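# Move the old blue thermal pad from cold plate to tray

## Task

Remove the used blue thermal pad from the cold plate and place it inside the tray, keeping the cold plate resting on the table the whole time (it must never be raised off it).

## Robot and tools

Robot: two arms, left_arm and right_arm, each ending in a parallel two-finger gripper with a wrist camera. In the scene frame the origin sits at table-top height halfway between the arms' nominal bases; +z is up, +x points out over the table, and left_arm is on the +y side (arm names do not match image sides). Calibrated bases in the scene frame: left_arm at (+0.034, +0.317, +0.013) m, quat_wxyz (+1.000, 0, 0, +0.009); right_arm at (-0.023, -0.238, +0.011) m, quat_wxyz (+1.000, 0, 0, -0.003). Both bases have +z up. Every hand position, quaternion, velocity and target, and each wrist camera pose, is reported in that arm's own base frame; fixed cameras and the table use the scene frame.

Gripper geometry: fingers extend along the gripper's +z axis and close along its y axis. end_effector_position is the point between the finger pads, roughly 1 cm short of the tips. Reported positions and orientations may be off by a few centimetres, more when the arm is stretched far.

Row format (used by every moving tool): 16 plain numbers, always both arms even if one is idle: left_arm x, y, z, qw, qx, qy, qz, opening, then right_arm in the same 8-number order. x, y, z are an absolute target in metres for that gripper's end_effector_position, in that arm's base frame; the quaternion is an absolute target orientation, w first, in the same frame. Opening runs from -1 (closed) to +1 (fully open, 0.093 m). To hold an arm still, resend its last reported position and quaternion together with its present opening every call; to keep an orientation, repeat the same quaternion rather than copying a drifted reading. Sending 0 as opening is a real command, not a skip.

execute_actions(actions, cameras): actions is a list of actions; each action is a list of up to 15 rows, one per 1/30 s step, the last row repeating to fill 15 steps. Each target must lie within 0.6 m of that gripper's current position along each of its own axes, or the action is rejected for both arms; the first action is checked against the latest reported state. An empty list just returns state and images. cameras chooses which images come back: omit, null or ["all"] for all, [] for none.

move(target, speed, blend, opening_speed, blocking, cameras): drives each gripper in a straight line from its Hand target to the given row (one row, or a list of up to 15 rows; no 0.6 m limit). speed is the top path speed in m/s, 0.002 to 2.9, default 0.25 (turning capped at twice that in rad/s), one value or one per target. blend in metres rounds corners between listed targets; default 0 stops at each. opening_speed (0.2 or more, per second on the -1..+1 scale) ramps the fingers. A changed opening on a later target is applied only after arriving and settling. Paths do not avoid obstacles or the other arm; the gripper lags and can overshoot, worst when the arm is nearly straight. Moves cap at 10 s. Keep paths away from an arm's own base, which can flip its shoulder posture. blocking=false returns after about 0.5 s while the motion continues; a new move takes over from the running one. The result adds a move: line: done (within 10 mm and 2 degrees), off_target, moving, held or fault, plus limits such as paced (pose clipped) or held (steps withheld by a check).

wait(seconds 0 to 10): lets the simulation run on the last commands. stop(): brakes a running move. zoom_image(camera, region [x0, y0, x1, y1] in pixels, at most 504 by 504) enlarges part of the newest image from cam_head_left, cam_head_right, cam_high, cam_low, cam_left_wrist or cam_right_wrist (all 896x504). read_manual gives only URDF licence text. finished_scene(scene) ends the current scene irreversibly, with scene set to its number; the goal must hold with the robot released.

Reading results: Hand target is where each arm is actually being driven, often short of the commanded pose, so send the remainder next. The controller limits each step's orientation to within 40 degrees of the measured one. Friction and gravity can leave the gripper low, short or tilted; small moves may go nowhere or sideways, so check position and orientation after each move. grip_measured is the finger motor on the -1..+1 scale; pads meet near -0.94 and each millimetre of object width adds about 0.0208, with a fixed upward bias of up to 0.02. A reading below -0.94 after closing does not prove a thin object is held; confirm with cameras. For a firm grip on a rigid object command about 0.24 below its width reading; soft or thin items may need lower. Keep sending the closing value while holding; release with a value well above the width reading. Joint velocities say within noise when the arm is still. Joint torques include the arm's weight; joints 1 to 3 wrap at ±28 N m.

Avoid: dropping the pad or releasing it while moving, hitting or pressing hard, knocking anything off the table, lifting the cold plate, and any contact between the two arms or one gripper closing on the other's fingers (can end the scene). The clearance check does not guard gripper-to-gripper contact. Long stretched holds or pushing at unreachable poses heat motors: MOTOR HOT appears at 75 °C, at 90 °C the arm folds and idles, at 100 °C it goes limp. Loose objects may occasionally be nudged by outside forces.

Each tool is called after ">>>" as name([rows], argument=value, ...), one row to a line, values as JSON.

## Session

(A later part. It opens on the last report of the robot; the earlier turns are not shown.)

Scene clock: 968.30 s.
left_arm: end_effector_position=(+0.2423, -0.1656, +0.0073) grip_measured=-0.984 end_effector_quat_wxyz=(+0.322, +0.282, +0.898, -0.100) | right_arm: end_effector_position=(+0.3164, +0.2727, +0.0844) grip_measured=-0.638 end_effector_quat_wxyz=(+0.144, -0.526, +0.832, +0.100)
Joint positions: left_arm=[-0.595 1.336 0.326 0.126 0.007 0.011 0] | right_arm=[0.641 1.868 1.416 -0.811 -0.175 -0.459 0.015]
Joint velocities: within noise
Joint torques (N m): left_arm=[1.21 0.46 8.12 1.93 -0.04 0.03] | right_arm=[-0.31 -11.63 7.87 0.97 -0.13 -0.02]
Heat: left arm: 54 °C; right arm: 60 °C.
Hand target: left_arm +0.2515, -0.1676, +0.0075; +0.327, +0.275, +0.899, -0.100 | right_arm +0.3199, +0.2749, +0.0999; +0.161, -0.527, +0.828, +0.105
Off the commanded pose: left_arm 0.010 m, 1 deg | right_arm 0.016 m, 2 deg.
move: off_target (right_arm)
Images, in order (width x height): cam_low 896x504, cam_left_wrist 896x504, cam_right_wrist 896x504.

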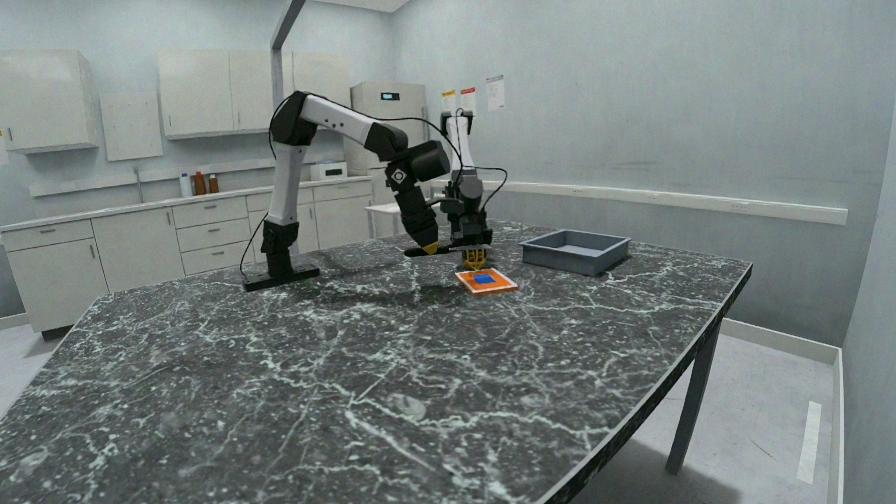

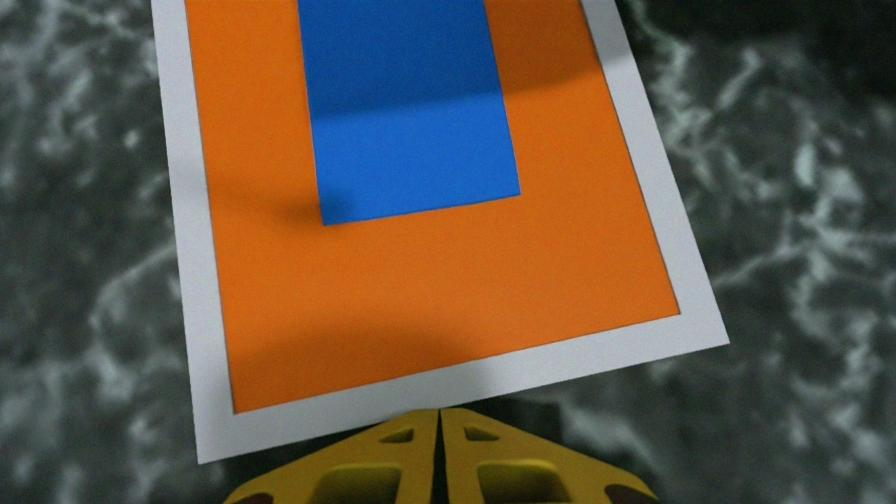

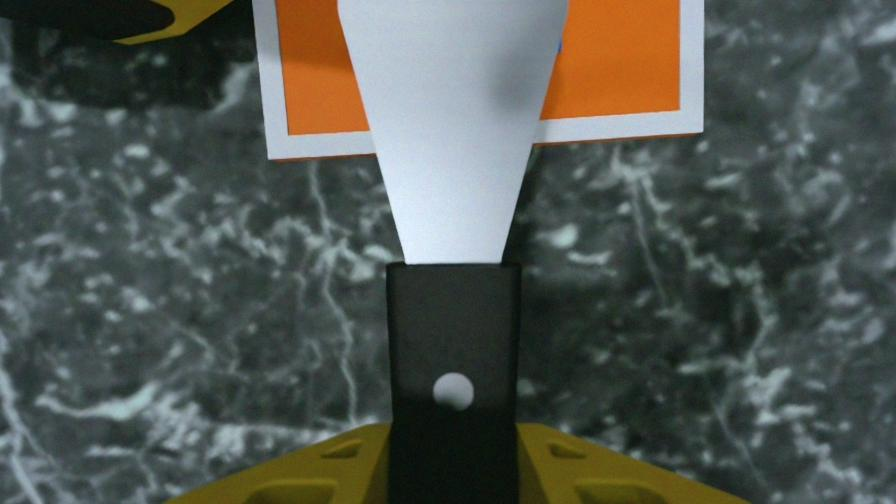

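>>> move([
  [0.205,-0.14,0.05,0.327,0.275,0.899,-0.1,-1,0.28,0.16,0.12,0.16,-0.5246,0.8234,0.105,-0.85],
  [0.285,-0.190,0.07,0,0.2334,0.972,0,0.1,0.28,0.10,0.12,0.16,-0.5246,0.8234,0.105,-0.85],
], speed=0.12, cameras=["cam_left_wrist","cam_high"])

Scene clock: 985.13 s.
left_arm: end_effector_position=(+0.2765, -0.1875, +0.0657) grip_measured=+0.098 end_effector_quat_wxyz=(-0.007, +0.242, +0.970, +0.002) | right_arm: end_effector_position=(+0.2843, +0.1007, +0.1163) grip_measured=-0.638 end_effector_quat_wxyz=(+0.156, -0.526, +0.830, +0.103)
Joint positions: left_arm=[-0.595 1.848 1.371 -1.107 0.001 -0.106 0.05] | right_arm=[0.169 1.481 1.117 -0.989 -0.31 -0.927 0.015]
Joint velocities: within noise
Joint torques (N m): left_arm=[1.02 -6.09 9.73 0.08 -0.11 -0.08] | right_arm=[-0.31 -7.73 5.04 0.75 -0.27 -0.04]
Heat: left arm: 53 °C; right arm: 58 °C.
Hand target: left_arm +0.2849, -0.1899, +0.0701; +0.000, +0.234, +0.972, +0.000 | right_arm +0.2801, +0.1001, +0.1199; +0.161, -0.527, +0.828, +0.106
Off the commanded pose: left_arm 0.010 m, 1 deg | right_arm 0.006 m, 1 deg.
move: done
Images, in order (width x height): cam_high 896x504, cam_left_wrist 896x504.

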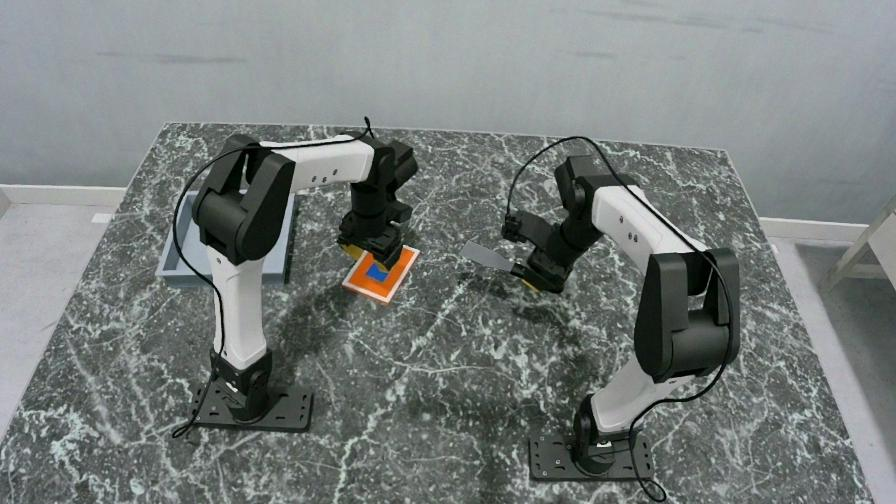

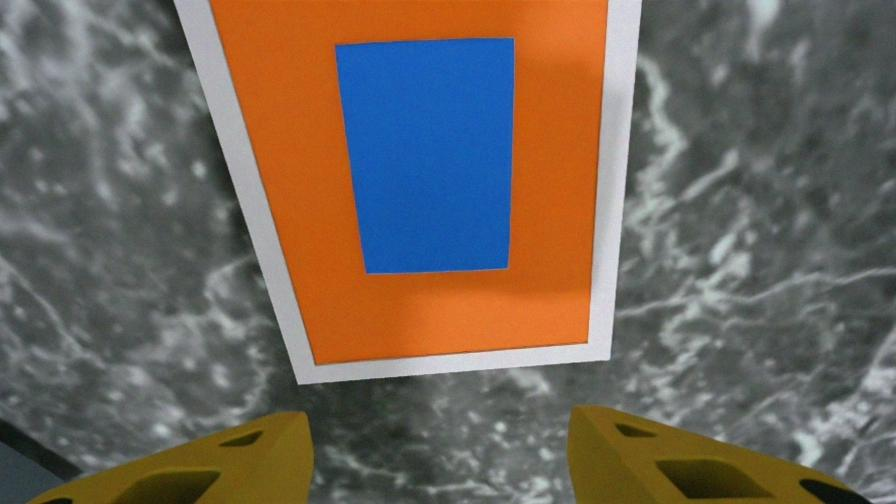

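>>> move(target=[0.300,-0.199,0.035,0,0.2334,0.972,0,0.1,0.28,0.10,0.12,0.16,-0.5246,0.8234,0.105,-0.85], speed=0.1, cameras=["cam_left_wrist"])

Scene clock: 994.90 s.
left_arm: end_effector_position=(+0.2886, -0.1957, +0.0325) grip_measured=+0.098 end_effector_quat_wxyz=(-0.013, +0.242, +0.970, +0.004) | right_arm: end_effector_position=(+0.2842, +0.1007, +0.1163) grip_measured=-0.638 end_effector_quat_wxyz=(+0.156, -0.526, +0.829, +0.103)
Joint positions: left_arm=[-0.595 1.95 1.371 -1.02 0.001 -0.107 0.05] | right_arm=[0.169 1.481 1.117 -0.989 -0.31 -0.927 0.015]
Joint velocities: within noise
Joint torques (N m): left_arm=[1.07 -6.46 8.95 0.32 -0.11 -0.06] | right_arm=[-0.31 -7.73 5.04 0.75 -0.26 -0.04]
Heat: left arm: 53 °C; right arm: 56 °C.
Hand target: left_arm +0.2998, -0.1988, +0.0352; +0.000, +0.234, +0.972, +0.000 | right_arm +0.2801, +0.1001, +0.1199; +0.161, -0.527, +0.828, +0.106
Off the commanded pose: left_arm 0.012 m, 2 deg | right_arm 0.006 m, 1 deg.
move: off_target (left_arm)
Images, in order (width x height): cam_left_wrist 896x504.

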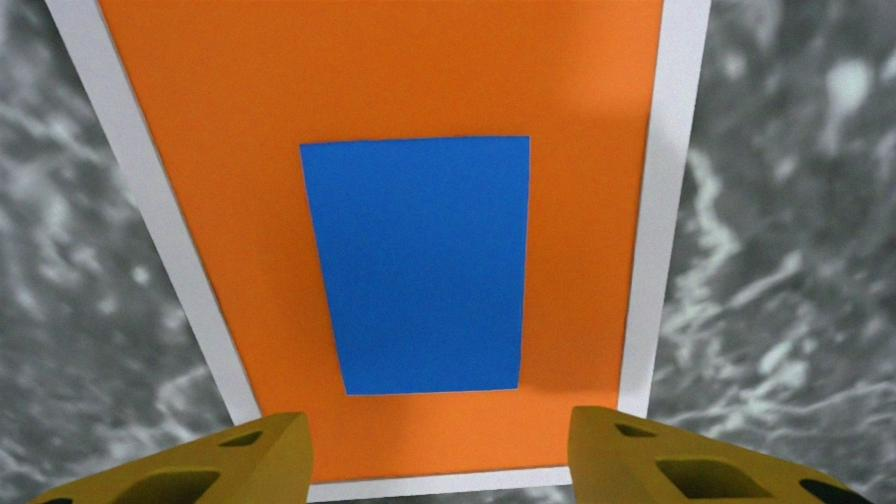

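>>> move(target=[0.306,-0.201,0.012,0,0.2334,0.972,0,0.1,0.28,0.10,0.12,0.16,-0.5246,0.8234,0.105,-0.85], speed=0.06, cameras=["cam_left_wrist"])

Scene clock: 998.80 s.
left_arm: end_effector_position=(+0.3007, -0.2012, +0.0148) grip_measured=+0.098 end_effector_quat_wxyz=(-0.003, +0.239, +0.971, +0.001) | right_arm: end_effector_position=(+0.2842, +0.1007, +0.1163) grip_measured=-0.638 end_effector_quat_wxyz=(+0.156, -0.526, +0.829, +0.103)
Joint positions: left_arm=[-0.589 2.002 1.371 -0.946 0.001 -0.107 0.05] | right_arm=[0.169 1.481 1.117 -0.989 -0.31 -0.927 0.015]
Joint velocities: within noise
Joint torques (N m): left_arm=[0.98 -7.08 6.89 0.38 -0.06 -0.02] | right_arm=[-0.31 -7.73 5.03 0.75 -0.26 -0.04]
Heat: left arm: 54 °C; right arm: 56 °C.
Hand target: left_arm +0.3059, -0.2009, +0.0120; +0.000, +0.234, +0.972, +0.000 | right_arm +0.2801, +0.1001, +0.1199; +0.161, -0.527, +0.828, +0.105
Off the commanded pose: left_arm 0.006 m, 1 deg | right_arm 0.006 m, 1 deg.
move: done
Images, in order (width x height): cam_left_wrist 896x504.

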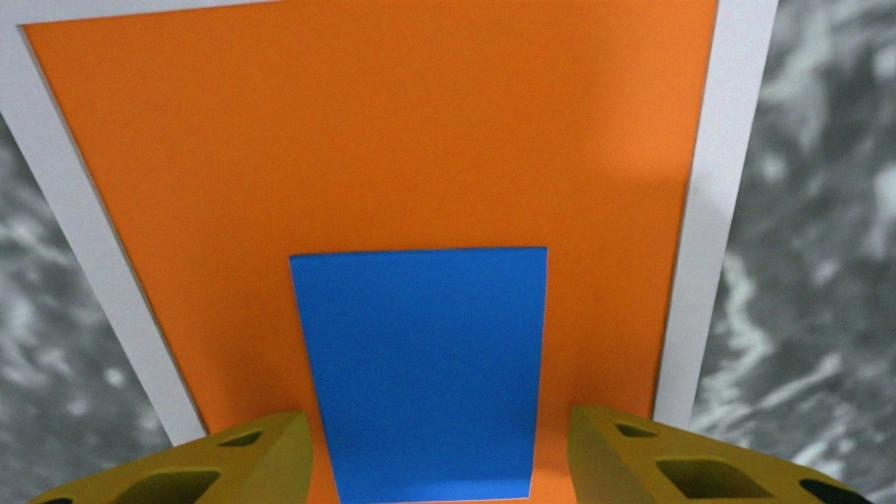

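>>> move([
  [0.302,-0.199,0.007,0,0.2334,0.972,0,0.1,0.28,0.10,0.12,0.16,-0.5246,0.8234,0.105,-0.85],
  [0.302,-0.199,0.007,0,0.2334,0.972,0,-1,0.28,0.10,0.12,0.16,-0.5246,0.8234,0.105,-0.85],
], speed=0.04, opening_speed=1.0, cameras=["cam_left_wrist","cam_low"])

Scene clock: 1007.47 s.
left_arm: end_effector_position=(+0.3035, -0.2036, +0.0130) grip_measured=-0.976 end_effector_quat_wxyz=(+0.005, +0.239, +0.971, -0.004) | right_arm: end_effector_position=(+0.2842, +0.1007, +0.1163) grip_measured=-0.638 end_effector_quat_wxyz=(+0.156, -0.526, +0.829, +0.103)
Joint positions: left_arm=[-0.589 2.002 1.363 -0.921 0.004 -0.107 0] | right_arm=[0.169 1.481 1.117 -0.989 -0.31 -0.928 0.015]
Joint velocities: within noise
Joint torques (N m): left_arm=[0.88 -7.54 4.46 0.41 -0.08 -0.05] | right_arm=[-0.31 -7.73 5.04 0.75 -0.26 -0.04]
Heat: left arm: 55 °C; right arm: 55 °C.
Hand target: left_arm +0.3019, -0.1990, +0.0071; +0.000, +0.234, +0.972, +0.000 | right_arm +0.2801, +0.1001, +0.1199; +0.161, -0.527, +0.828, +0.105
Off the commanded pose: left_arm 0.008 m, 1 deg | right_arm 0.006 m, 1 deg.
move: done
Images, in order (width x height): cam_low 896x504, cam_left_wrist 896x504.

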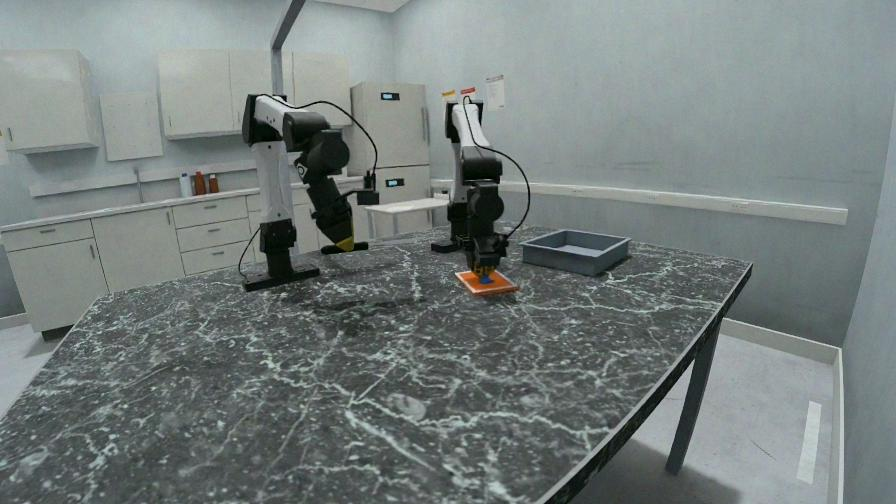

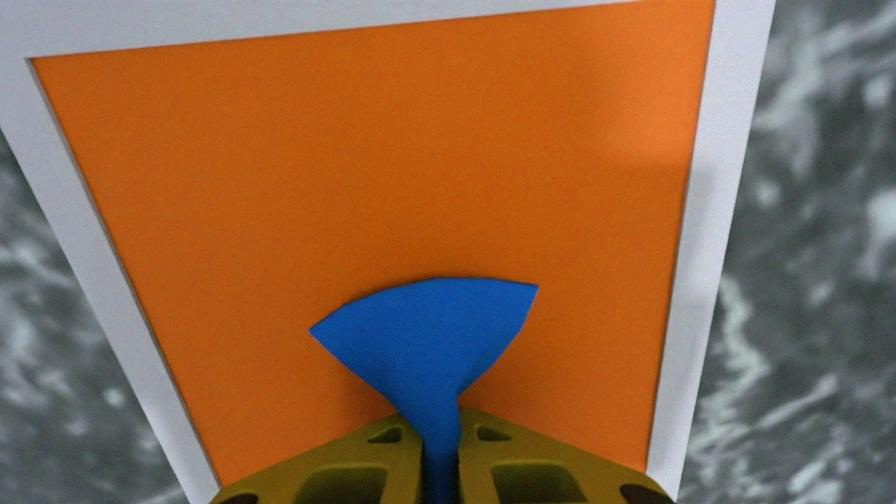

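>>> move(target=[0.302,-0.199,0.028,0,0.2334,0.972,0,-1,0.28,0.10,0.12,0.16,-0.5246,0.8234,0.105,-0.85], speed=0.04, cameras=["cam_left_wrist","cam_low"])

>>> zoom_image(camera="cam_low", region=[440, 250, 540, 310])

Scene clock: 1012.33 s.
left_arm: end_effector_position=(+0.3006, -0.2017, +0.0130) grip_measured=-0.976 end_effector_quat_wxyz=(-0.002, +0.239, +0.971, -0.001) | right_arm: end_effector_position=(+0.2842, +0.1007, +0.1163) grip_measured=-0.638 end_effector_quat_wxyz=(+0.156, -0.526, +0.829, +0.103)
Joint positions: left_arm=[-0.589 2.002 1.363 -0.935 0.004 -0.107 0] | right_arm=[0.169 1.481 1.117 -0.989 -0.31 -0.928 0.015]
Joint velocities: within noise
Joint torques (N m): left_arm=[0.83 -9.78 8.64 -0.29 -0.11 0] | right_arm=[-0.31 -7.73 5.04 0.75 -0.26 -0.04]
Heat: left arm: 56 °C; right arm: 54 °C.
Hand target: left_arm +0.3019, -0.1990, +0.0275; +0.000, +0.234, +0.972, +0.000 | right_arm +0.2801, +0.1001, +0.1199; +0.161, -0.527, +0.828, +0.105
Off the commanded pose: left_arm 0.015 m, 1 deg | right_arm 0.006 m, 1 deg.
move: off_target (left_arm)
Images, in order (width x height): cam_low 896x504, cam_left_wrist 896x504.

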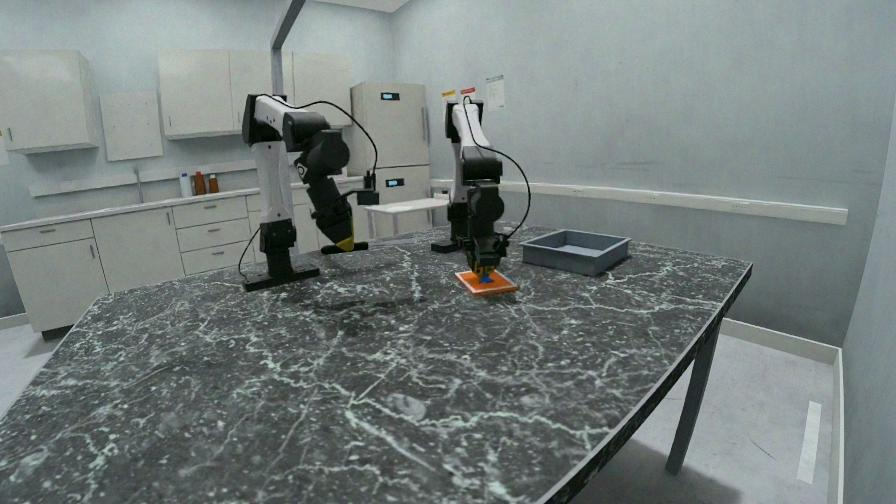

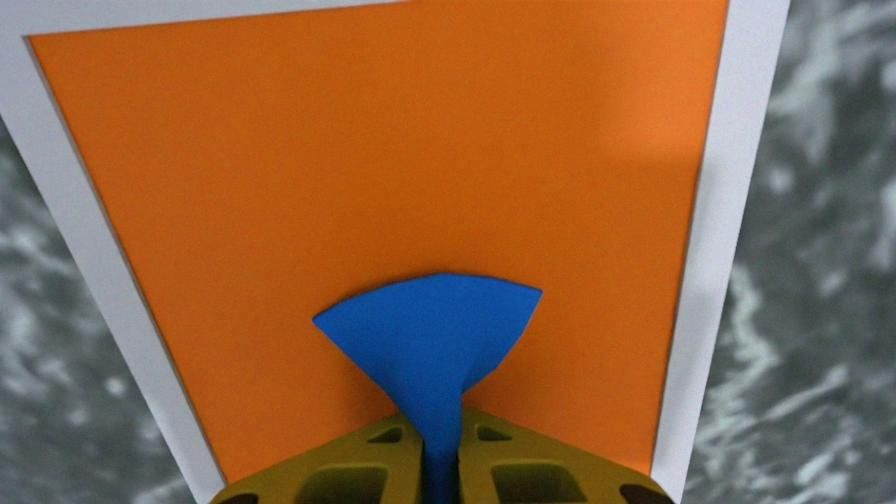

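Scaled by 5.040 from the camera's 896x504 image, which has a finer 1280x720 frame.

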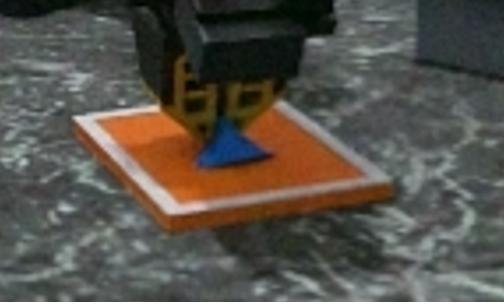

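>>> move(target=[0.302,-0.199,0.036,0,0.2334,0.972,0,-1,0.28,0.10,0.12,0.16,-0.5246,0.8234,0.105,-0.85], speed=0.04, cameras=["cam_left_wrist","cam_low"])

>>> zoom_image(camera="cam_low", region=[440, 250, 540, 310])

Scene clock: 1017.07 s.
left_arm: end_effector_position=(+0.2926, -0.1964, +0.0156) grip_measured=-0.976 end_effector_quat_wxyz=(-0.023, +0.239, +0.971, +0.006) | right_arm: end_effector_position=(+0.2842, +0.1007, +0.1163) grip_measured=-0.638 end_effector_quat_wxyz=(+0.156, -0.526, +0.829, +0.103)
Joint positions: left_arm=[-0.589 2.002 1.373 -0.988 0.004 -0.107 0] | right_arm=[0.169 1.481 1.117 -0.989 -0.31 -0.928 0.015]
Joint velocities: within noise
Joint torques (N m): left_arm=[0.72 -10.58 9.36 -0.14 -0.14 0.03] | right_arm=[-0.31 -7.73 5.04 0.75 -0.26 -0.04]
Heat: left arm: 57 °C; right arm: 53 °C.
Hand target: left_arm +0.3015, -0.1987, +0.0356; +0.000, +0.234, +0.972, +0.000 | right_arm +0.2801, +0.1001, +0.1199; +0.161, -0.527, +0.828, +0.105
Off the commanded pose: left_arm 0.023 m, 3 deg | right_arm 0.006 m, 1 deg.
move: off_target (left_arm)
Images, in order (width x height): cam_low 896x504, cam_left_wrist 896x504.

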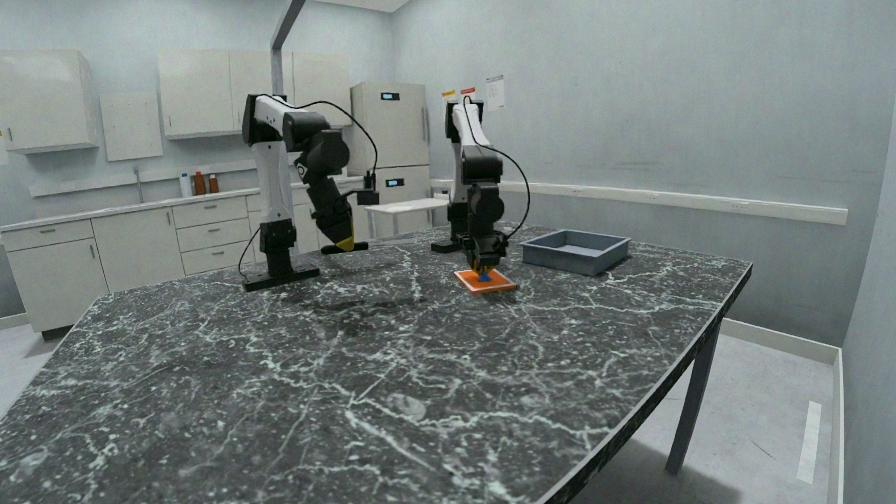

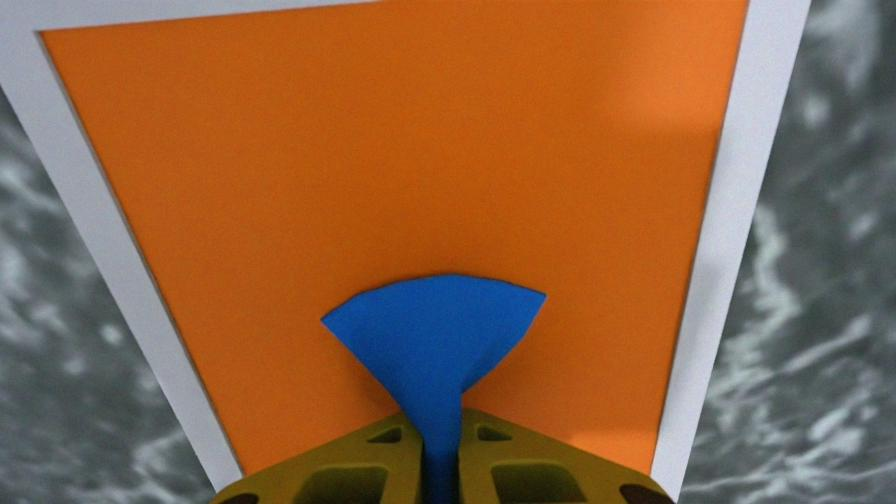

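Scaled by 5.040 from the camera's 896x504 image, which has a finer 1280x720 frame.

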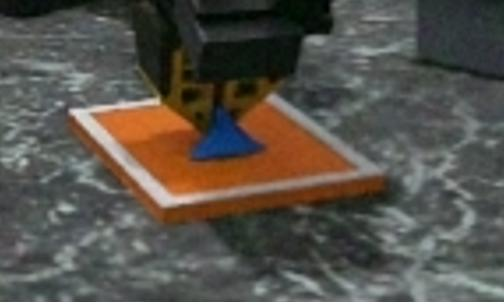

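>>> move([
  [0.300,-0.199,0.010,0,0.2334,0.972,0,-1,0.28,0.10,0.12,0.16,-0.5246,0.8234,0.105,-0.85],
  [0.300,-0.199,0.010,0,0.2334,0.972,0,0.1,0.28,0.10,0.12,0.16,-0.5246,0.8234,0.105,-0.85],
  [0.300,-0.199,0.10,0,0.2334,0.972,0,0.1,0.28,0.10,0.12,0.16,-0.5246,0.8234,0.105,-0.85],
], speed=0.06, opening_speed=1.0, cameras=["cam_left_wrist","cam_low"])

Scene clock: 1041.77 s.
left_arm: end_effector_position=(+0.2954, -0.1900, +0.0781) grip_measured=+0.098 end_effector_quat_wxyz=(-0.028, +0.234, +0.972, +0.017) | right_arm: end_effector_position=(+0.2842, +0.1007, +0.1163) grip_measured=-0.638 end_effector_quat_wxyz=(+0.156, -0.526, +0.829, +0.103)
Joint positions: left_arm=[-0.578 1.95 1.556 -1.242 -0.014 -0.107 0.05] | right_arm=[0.169 1.481 1.117 -0.989 -0.31 -0.928 0.015]
Joint velocities: within noise
Joint torques (N m): left_arm=[-0.64 -10.85 9.72 0.02 0.1 -0.1] | right_arm=[-0.29 -7.73 5.04 0.75 -0.26 -0.04]
Heat: left arm: 63 °C; right arm: 52 °C.
Hand target: left_arm +0.2995, -0.1985, +0.0998; +0.000, +0.234, +0.972, +0.000 | right_arm +0.2801, +0.1000, +0.1199; +0.161, -0.527, +0.828, +0.105
Off the commanded pose: left_arm 0.024 m, 4 deg | right_arm 0.006 m, 1 deg.
move: off_target (left_arm)
Images, in order (width x height): cam_low 896x504, cam_left_wrist 896x504.

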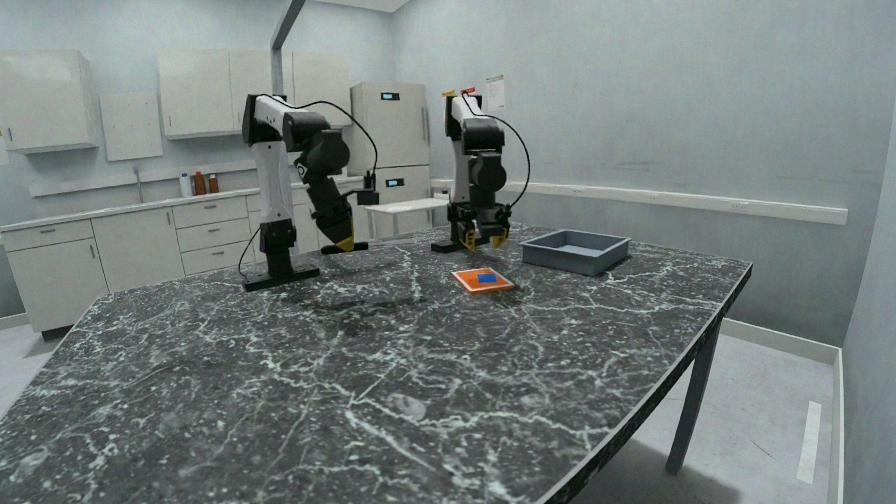

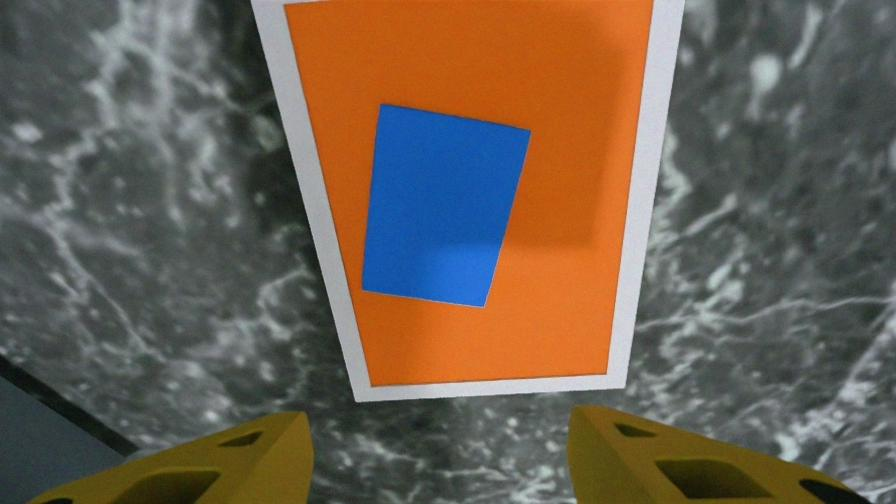

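>>> move(target=[0.321,-0.204,0.035,0,0.3256,0.9455,0,0.1,0.28,0.10,0.12,0.16,-0.5246,0.8234,0.105,-0.85], speed=0.08, cameras=["cam_left_wrist"])

Scene clock: 1055.57 s.
left_arm: end_effector_position=(+0.3213, -0.2050, +0.0419) grip_measured=+0.098 end_effector_quat_wxyz=(+0.006, +0.324, +0.946, +0.005) | right_arm: end_effector_position=(+0.2842, +0.1007, +0.1163) grip_measured=-0.638 end_effector_quat_wxyz=(+0.156, -0.526, +0.829, +0.103)
Joint positions: left_arm=[-0.574 2.024 1.517 -1.054 -0.013 0.086 0.05] | right_arm=[0.169 1.481 1.117 -0.989 -0.31 -0.928 0.015]
Joint velocities: within noise
Joint torques (N m): left_arm=[0.88 -7.45 5.55 0.4 0.1 0.13] | right_arm=[-0.31 -7.72 5.04 0.75 -0.26 -0.04]
Heat: left arm: 64 °C; right arm: 51 °C.
Hand target: left_arm +0.3210, -0.2039, +0.0351; +0.000, +0.325, +0.946, +0.000 | right_arm +0.2801, +0.1000, +0.1199; +0.161, -0.527, +0.828, +0.105
Off the commanded pose: left_arm 0.007 m, 1 deg | right_arm 0.006 m, 1 deg.
move: done
Images, in order (width x height): cam_left_wrist 896x504.

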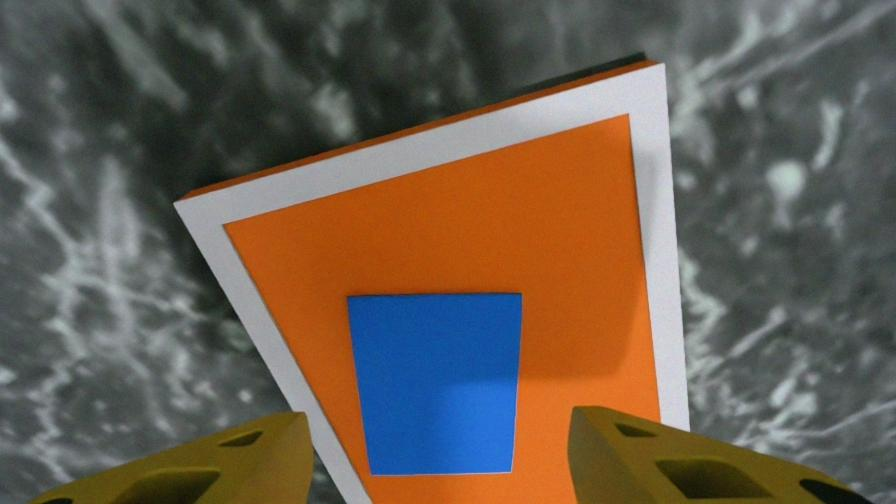

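>>> move([
  [0.315,-0.200,0.007,0,0.3256,0.9455,0,0.1,0.28,0.10,0.12,0.16,-0.5246,0.8234,0.105,-0.85],
  [0.315,-0.200,0.007,0,0.3256,0.9455,0,-1,0.28,0.10,0.12,0.16,-0.5246,0.8234,0.105,-0.85],
], speed=0.05, opening_speed=1.0, cameras=["cam_left_wrist"])

>>> move(target=[0.315,-0.200,0.032,0,0.3256,0.9455,0,-1,0.28,0.10,0.12,0.16,-0.5246,0.8234,0.105,-0.85], speed=0.05, cameras=["cam_left_wrist","cam_low"])

>>> zoom_image(camera="cam_low", region=[440, 250, 540, 310])

Scene clock: 1067.60 s.
left_arm: end_effector_position=(+0.3145, -0.2022, +0.0138) grip_measured=-0.976 end_effector_quat_wxyz=(+0.004, +0.325, +0.946, +0.002) | right_arm: end_effector_position=(+0.2842, +0.1007, +0.1163) grip_measured=-0.638 end_effector_quat_wxyz=(+0.156, -0.526, +0.829, +0.103)
Joint positions: left_arm=[-0.574 2.034 1.414 -0.944 -0.006 0.088 0] | right_arm=[0.169 1.481 1.117 -0.989 -0.31 -0.928 0.015]
Joint velocities: within noise
Joint torques (N m): left_arm=[1.13 -7.34 5.16 0.42 0.04 0.13] | right_arm=[-0.31 -7.73 5.04 0.75 -0.26 -0.04]
Heat: left arm: 63 °C; right arm: 51 °C.
Hand target: left_arm +0.3149, -0.1999, +0.0071; +0.000, +0.326, +0.946, +0.000 | right_arm +0.2801, +0.1000, +0.1199; +0.161, -0.527, +0.828, +0.105
Off the commanded pose: left_arm 0.007 m, 1 deg | right_arm 0.006 m, 1 deg.
move: done
Images, in order (width x height): cam_left_wrist 896x504.

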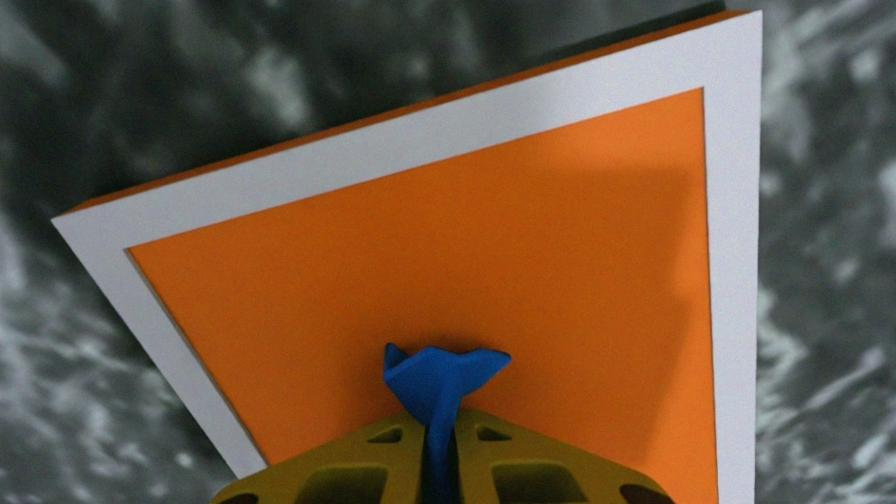

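Scene clock: 1068.67 s.
left_arm: end_effector_position=(+0.3054, -0.1963, +0.0160) grip_measured=-0.976 end_effector_quat_wxyz=(-0.019, +0.325, +0.945, +0.008) | right_arm: end_effector_position=(+0.2842, +0.1007, +0.1163) grip_measured=-0.638 end_effector_quat_wxyz=(+0.156, -0.526, +0.829, +0.103)
Joint positions: left_arm=[-0.574 2.034 1.422 -1.001 -0.006 0.088 0] | right_arm=[0.169 1.481 1.117 -0.989 -0.31 -0.928 0.015]
Joint velocities: within noise
Joint torques (N m): left_arm=[1.2 -9.78 9.48 0.05 0.04 0.08] | right_arm=[-0.31 -7.73 5.03 0.75 -0.26 -0.04]
Heat: left arm: 63 °C; right arm: 51 °C.
Hand target: left_arm +0.3147, -0.1997, +0.0320; +0.000, +0.326, +0.946, +0.000 | right_arm +0.2801, +0.1000, +0.1199; +0.161, -0.527, +0.828, +0.105
Off the commanded pose: left_arm 0.019 m, 2 deg | right_arm 0.006 m, 1 deg.
move: off_target (left_arm)
Images, in order (width x height): cam_low 896x504, cam_left_wrist 896x504.

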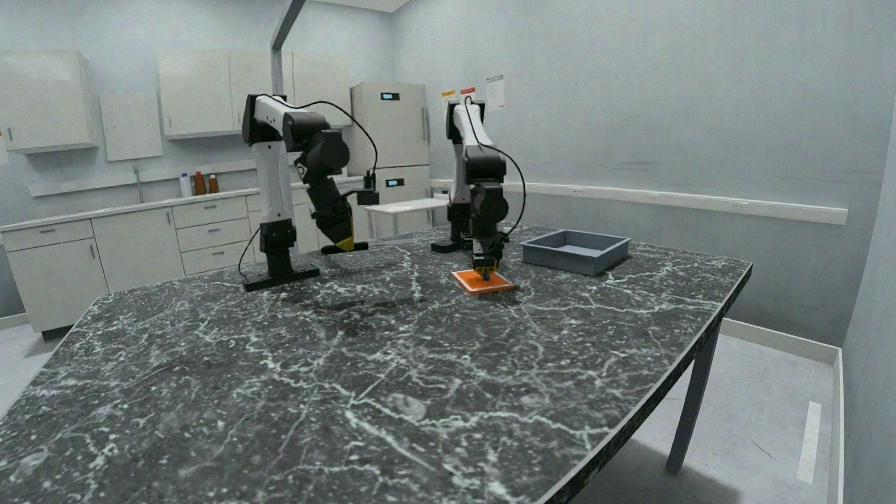

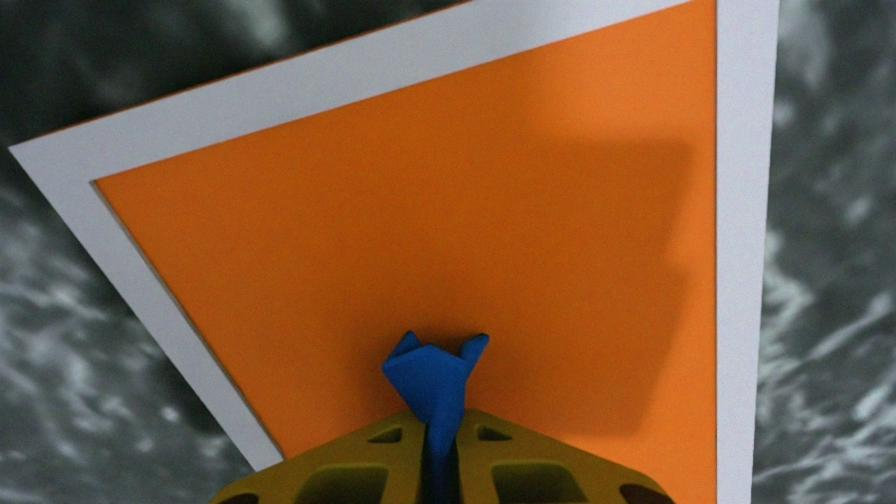

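Scaled by 5.040 from the camera's 896x504 image, which has a finer 1280x720 frame.

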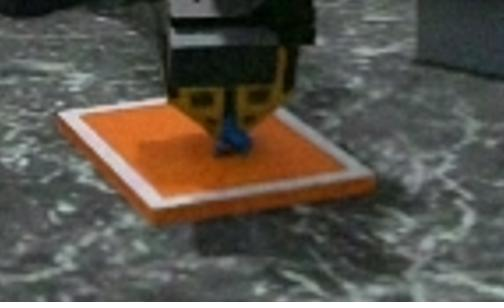

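>>> move(target=[0.318,-0.202,0.038,0.02,0.3256,0.9455,-0.008,-1,0.28,0.10,0.12,0.16,-0.5246,0.8234,0.105,-0.85], speed=0.05, cameras=["cam_left_wrist","cam_low"])

>>> zoom_image(camera="cam_low", region=[440, 250, 540, 310])

Scene clock: 1076.03 s.
left_arm: end_effector_position=(+0.3070, -0.1973, +0.0187) grip_measured=-0.976 end_effector_quat_wxyz=(-0.013, +0.326, +0.945, +0.006) | right_arm: end_effector_position=(+0.2842, +0.1007, +0.1163) grip_measured=-0.638 end_effector_quat_wxyz=(+0.156, -0.526, +0.829, +0.103)
Joint positions: left_arm=[-0.574 2.026 1.422 -0.996 -0.006 0.091 0] | right_arm=[0.169 1.481 1.117 -0.989 -0.31 -0.928 0.015]
Joint velocities: within noise
Joint torques (N m): left_arm=[1.13 -11.63 7.61 0.36 0.13 0.1] | right_arm=[-0.31 -7.72 5.04 0.75 -0.26 -0.04]
Heat: left arm: 63 °C; right arm: 51 °C.
Hand target: left_arm +0.3176, -0.2016, +0.0380; +0.020, +0.326, +0.945, -0.008 | right_arm +0.2801, +0.1000, +0.1199; +0.161, -0.527, +0.828, +0.105
Off the commanded pose: left_arm 0.023 m, 4 deg | right_arm 0.006 m, 1 deg.
move: off_target (left_arm)
Images, in order (width x height): cam_low 896x504, cam_left_wrist 896x504.

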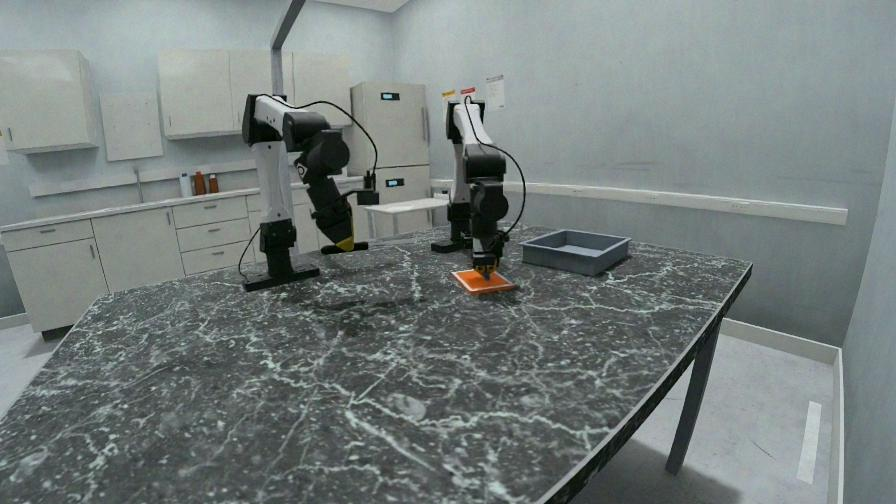

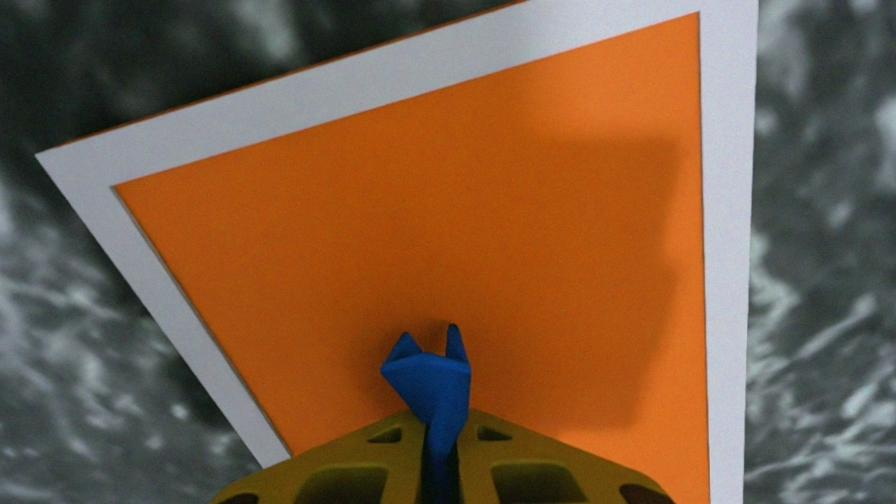

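Scaled by 5.040 from the camera's 896x504 image, which has a finer 1280x720 frame.

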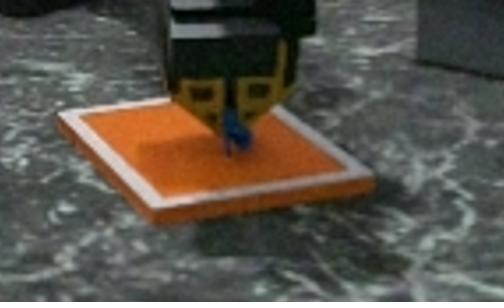

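>>> move(target=[0.320,-0.203,0.046,0.02,0.3256,0.9455,-0.008,-1,0.28,0.10,0.12,0.16,-0.5246,0.8234,0.105,-0.85], speed=0.05, cameras=["cam_left_wrist","cam_low"])

>>> zoom_image(camera="cam_low", region=[440, 250, 540, 310])

Scene clock: 1081.33 s.
left_arm: end_effector_position=(+0.3078, -0.1972, +0.0211) grip_measured=-0.976 end_effector_quat_wxyz=(-0.014, +0.325, +0.945, +0.006) | right_arm: end_effector_position=(+0.2842, +0.1007, +0.1163) grip_measured=-0.638 end_effector_quat_wxyz=(+0.156, -0.526, +0.829, +0.103)
Joint positions: left_arm=[-0.572 2.026 1.433 -1.007 -0.006 0.091 0] | right_arm=[0.169 1.481 1.117 -0.989 -0.31 -0.928 0.015]
Joint velocities: within noise
Joint torques (N m): left_arm=[0.9 -11.89 9.55 0.12 0.05 0.11] | right_arm=[-0.31 -7.73 5.04 0.75 -0.26 -0.04]
Heat: left arm: 63 °C; right arm: 51 °C.
Hand target: left_arm +0.3193, -0.2026, +0.0457; +0.020, +0.326, +0.945, -0.008 | right_arm +0.2801, +0.1000, +0.1199; +0.161, -0.527, +0.828, +0.105
Off the commanded pose: left_arm 0.028 m, 4 deg | right_arm 0.006 m, 1 deg.
move: off_target (left_arm)
Images, in order (width x height): cam_low 896x504, cam_left_wrist 896x504.

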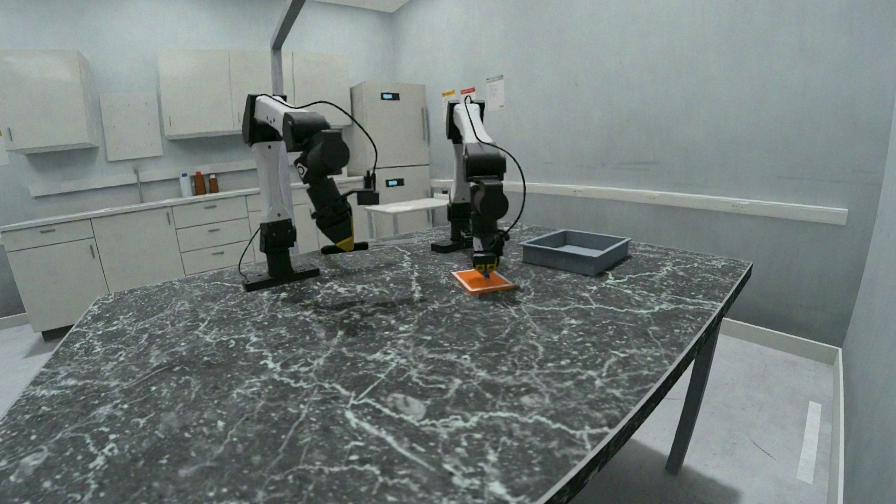

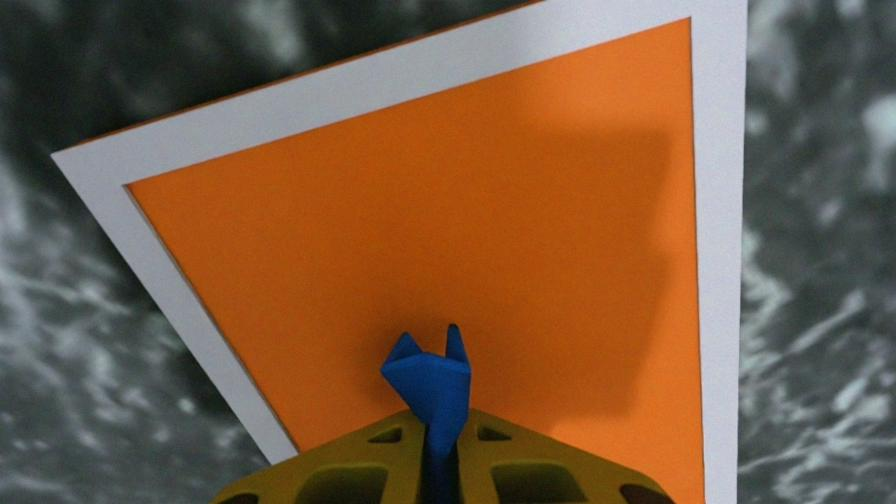

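Scaled by 5.040 from the camera's 896x504 image, which has a finer 1280x720 frame.

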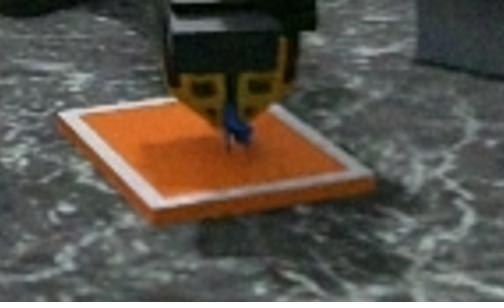

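Plate still stays; pad coming free. Continue.

>>> move(target=[0.322,-0.204,0.060,0.02,0.3256,0.9455,-0.008,-1,0.28,0.10,0.12,0.16,-0.5246,0.8234,0.105,-0.85], speed=0.05, cameras=["cam_left_wrist","cam_low"])

>>> zoom_image(camera="cam_low", region=[440, 250, 540, 310])

Scene clock: 1088.80 s.
left_arm: end_effector_position=(+0.3110, -0.1992, +0.0361) grip_measured=-0.976 end_effector_quat_wxyz=(-0.012, +0.326, +0.945, +0.006) | right_arm: end_effector_position=(+0.2842, +0.1007, +0.1163) grip_measured=-0.638 end_effector_quat_wxyz=(+0.156, -0.526, +0.829, +0.103)
Joint positions: left_arm=[-0.572 2.018 1.484 -1.062 -0.006 0.091 0] | right_arm=[0.169 1.481 1.117 -0.989 -0.31 -0.928 0.015]
Joint velocities: within noise
Joint torques (N m): left_arm=[1.2 -11.49 9.63 0.15 0.15 0.18] | right_arm=[-0.31 -7.73 5.04 0.75 -0.26 -0.04]
Heat: left arm: 65 °C; right arm: 50 °C.
Hand target: left_arm +0.3214, -0.2037, +0.0598; +0.020, +0.326, +0.945, -0.008 | right_arm +0.2801, +0.1000, +0.1199; +0.161, -0.527, +0.828, +0.105
Off the commanded pose: left_arm 0.027 m, 4 deg | right_arm 0.006 m, 1 deg.
move: off_target (left_arm)
Images, in order (width x height): cam_low 896x504, cam_left_wrist 896x504.

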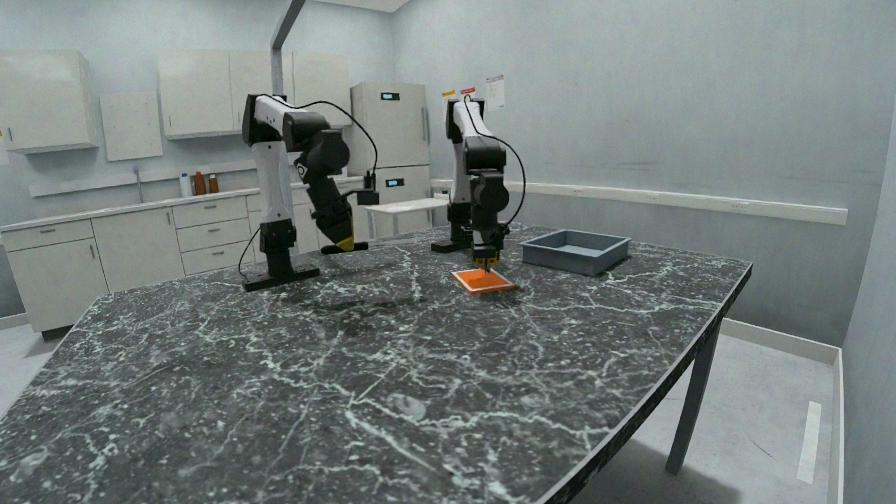

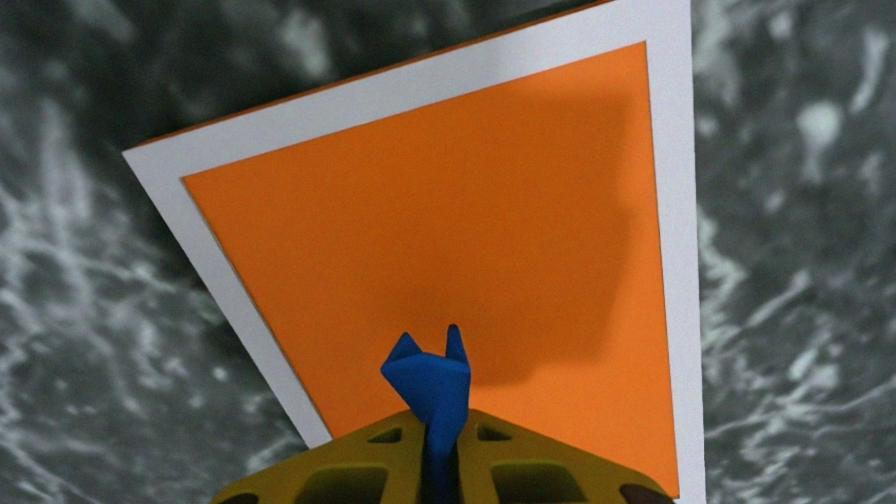

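Scaled by 5.040 from the camera's 896x504 image, which has a finer 1280x720 frame.

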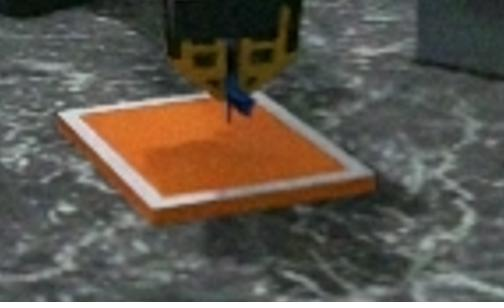

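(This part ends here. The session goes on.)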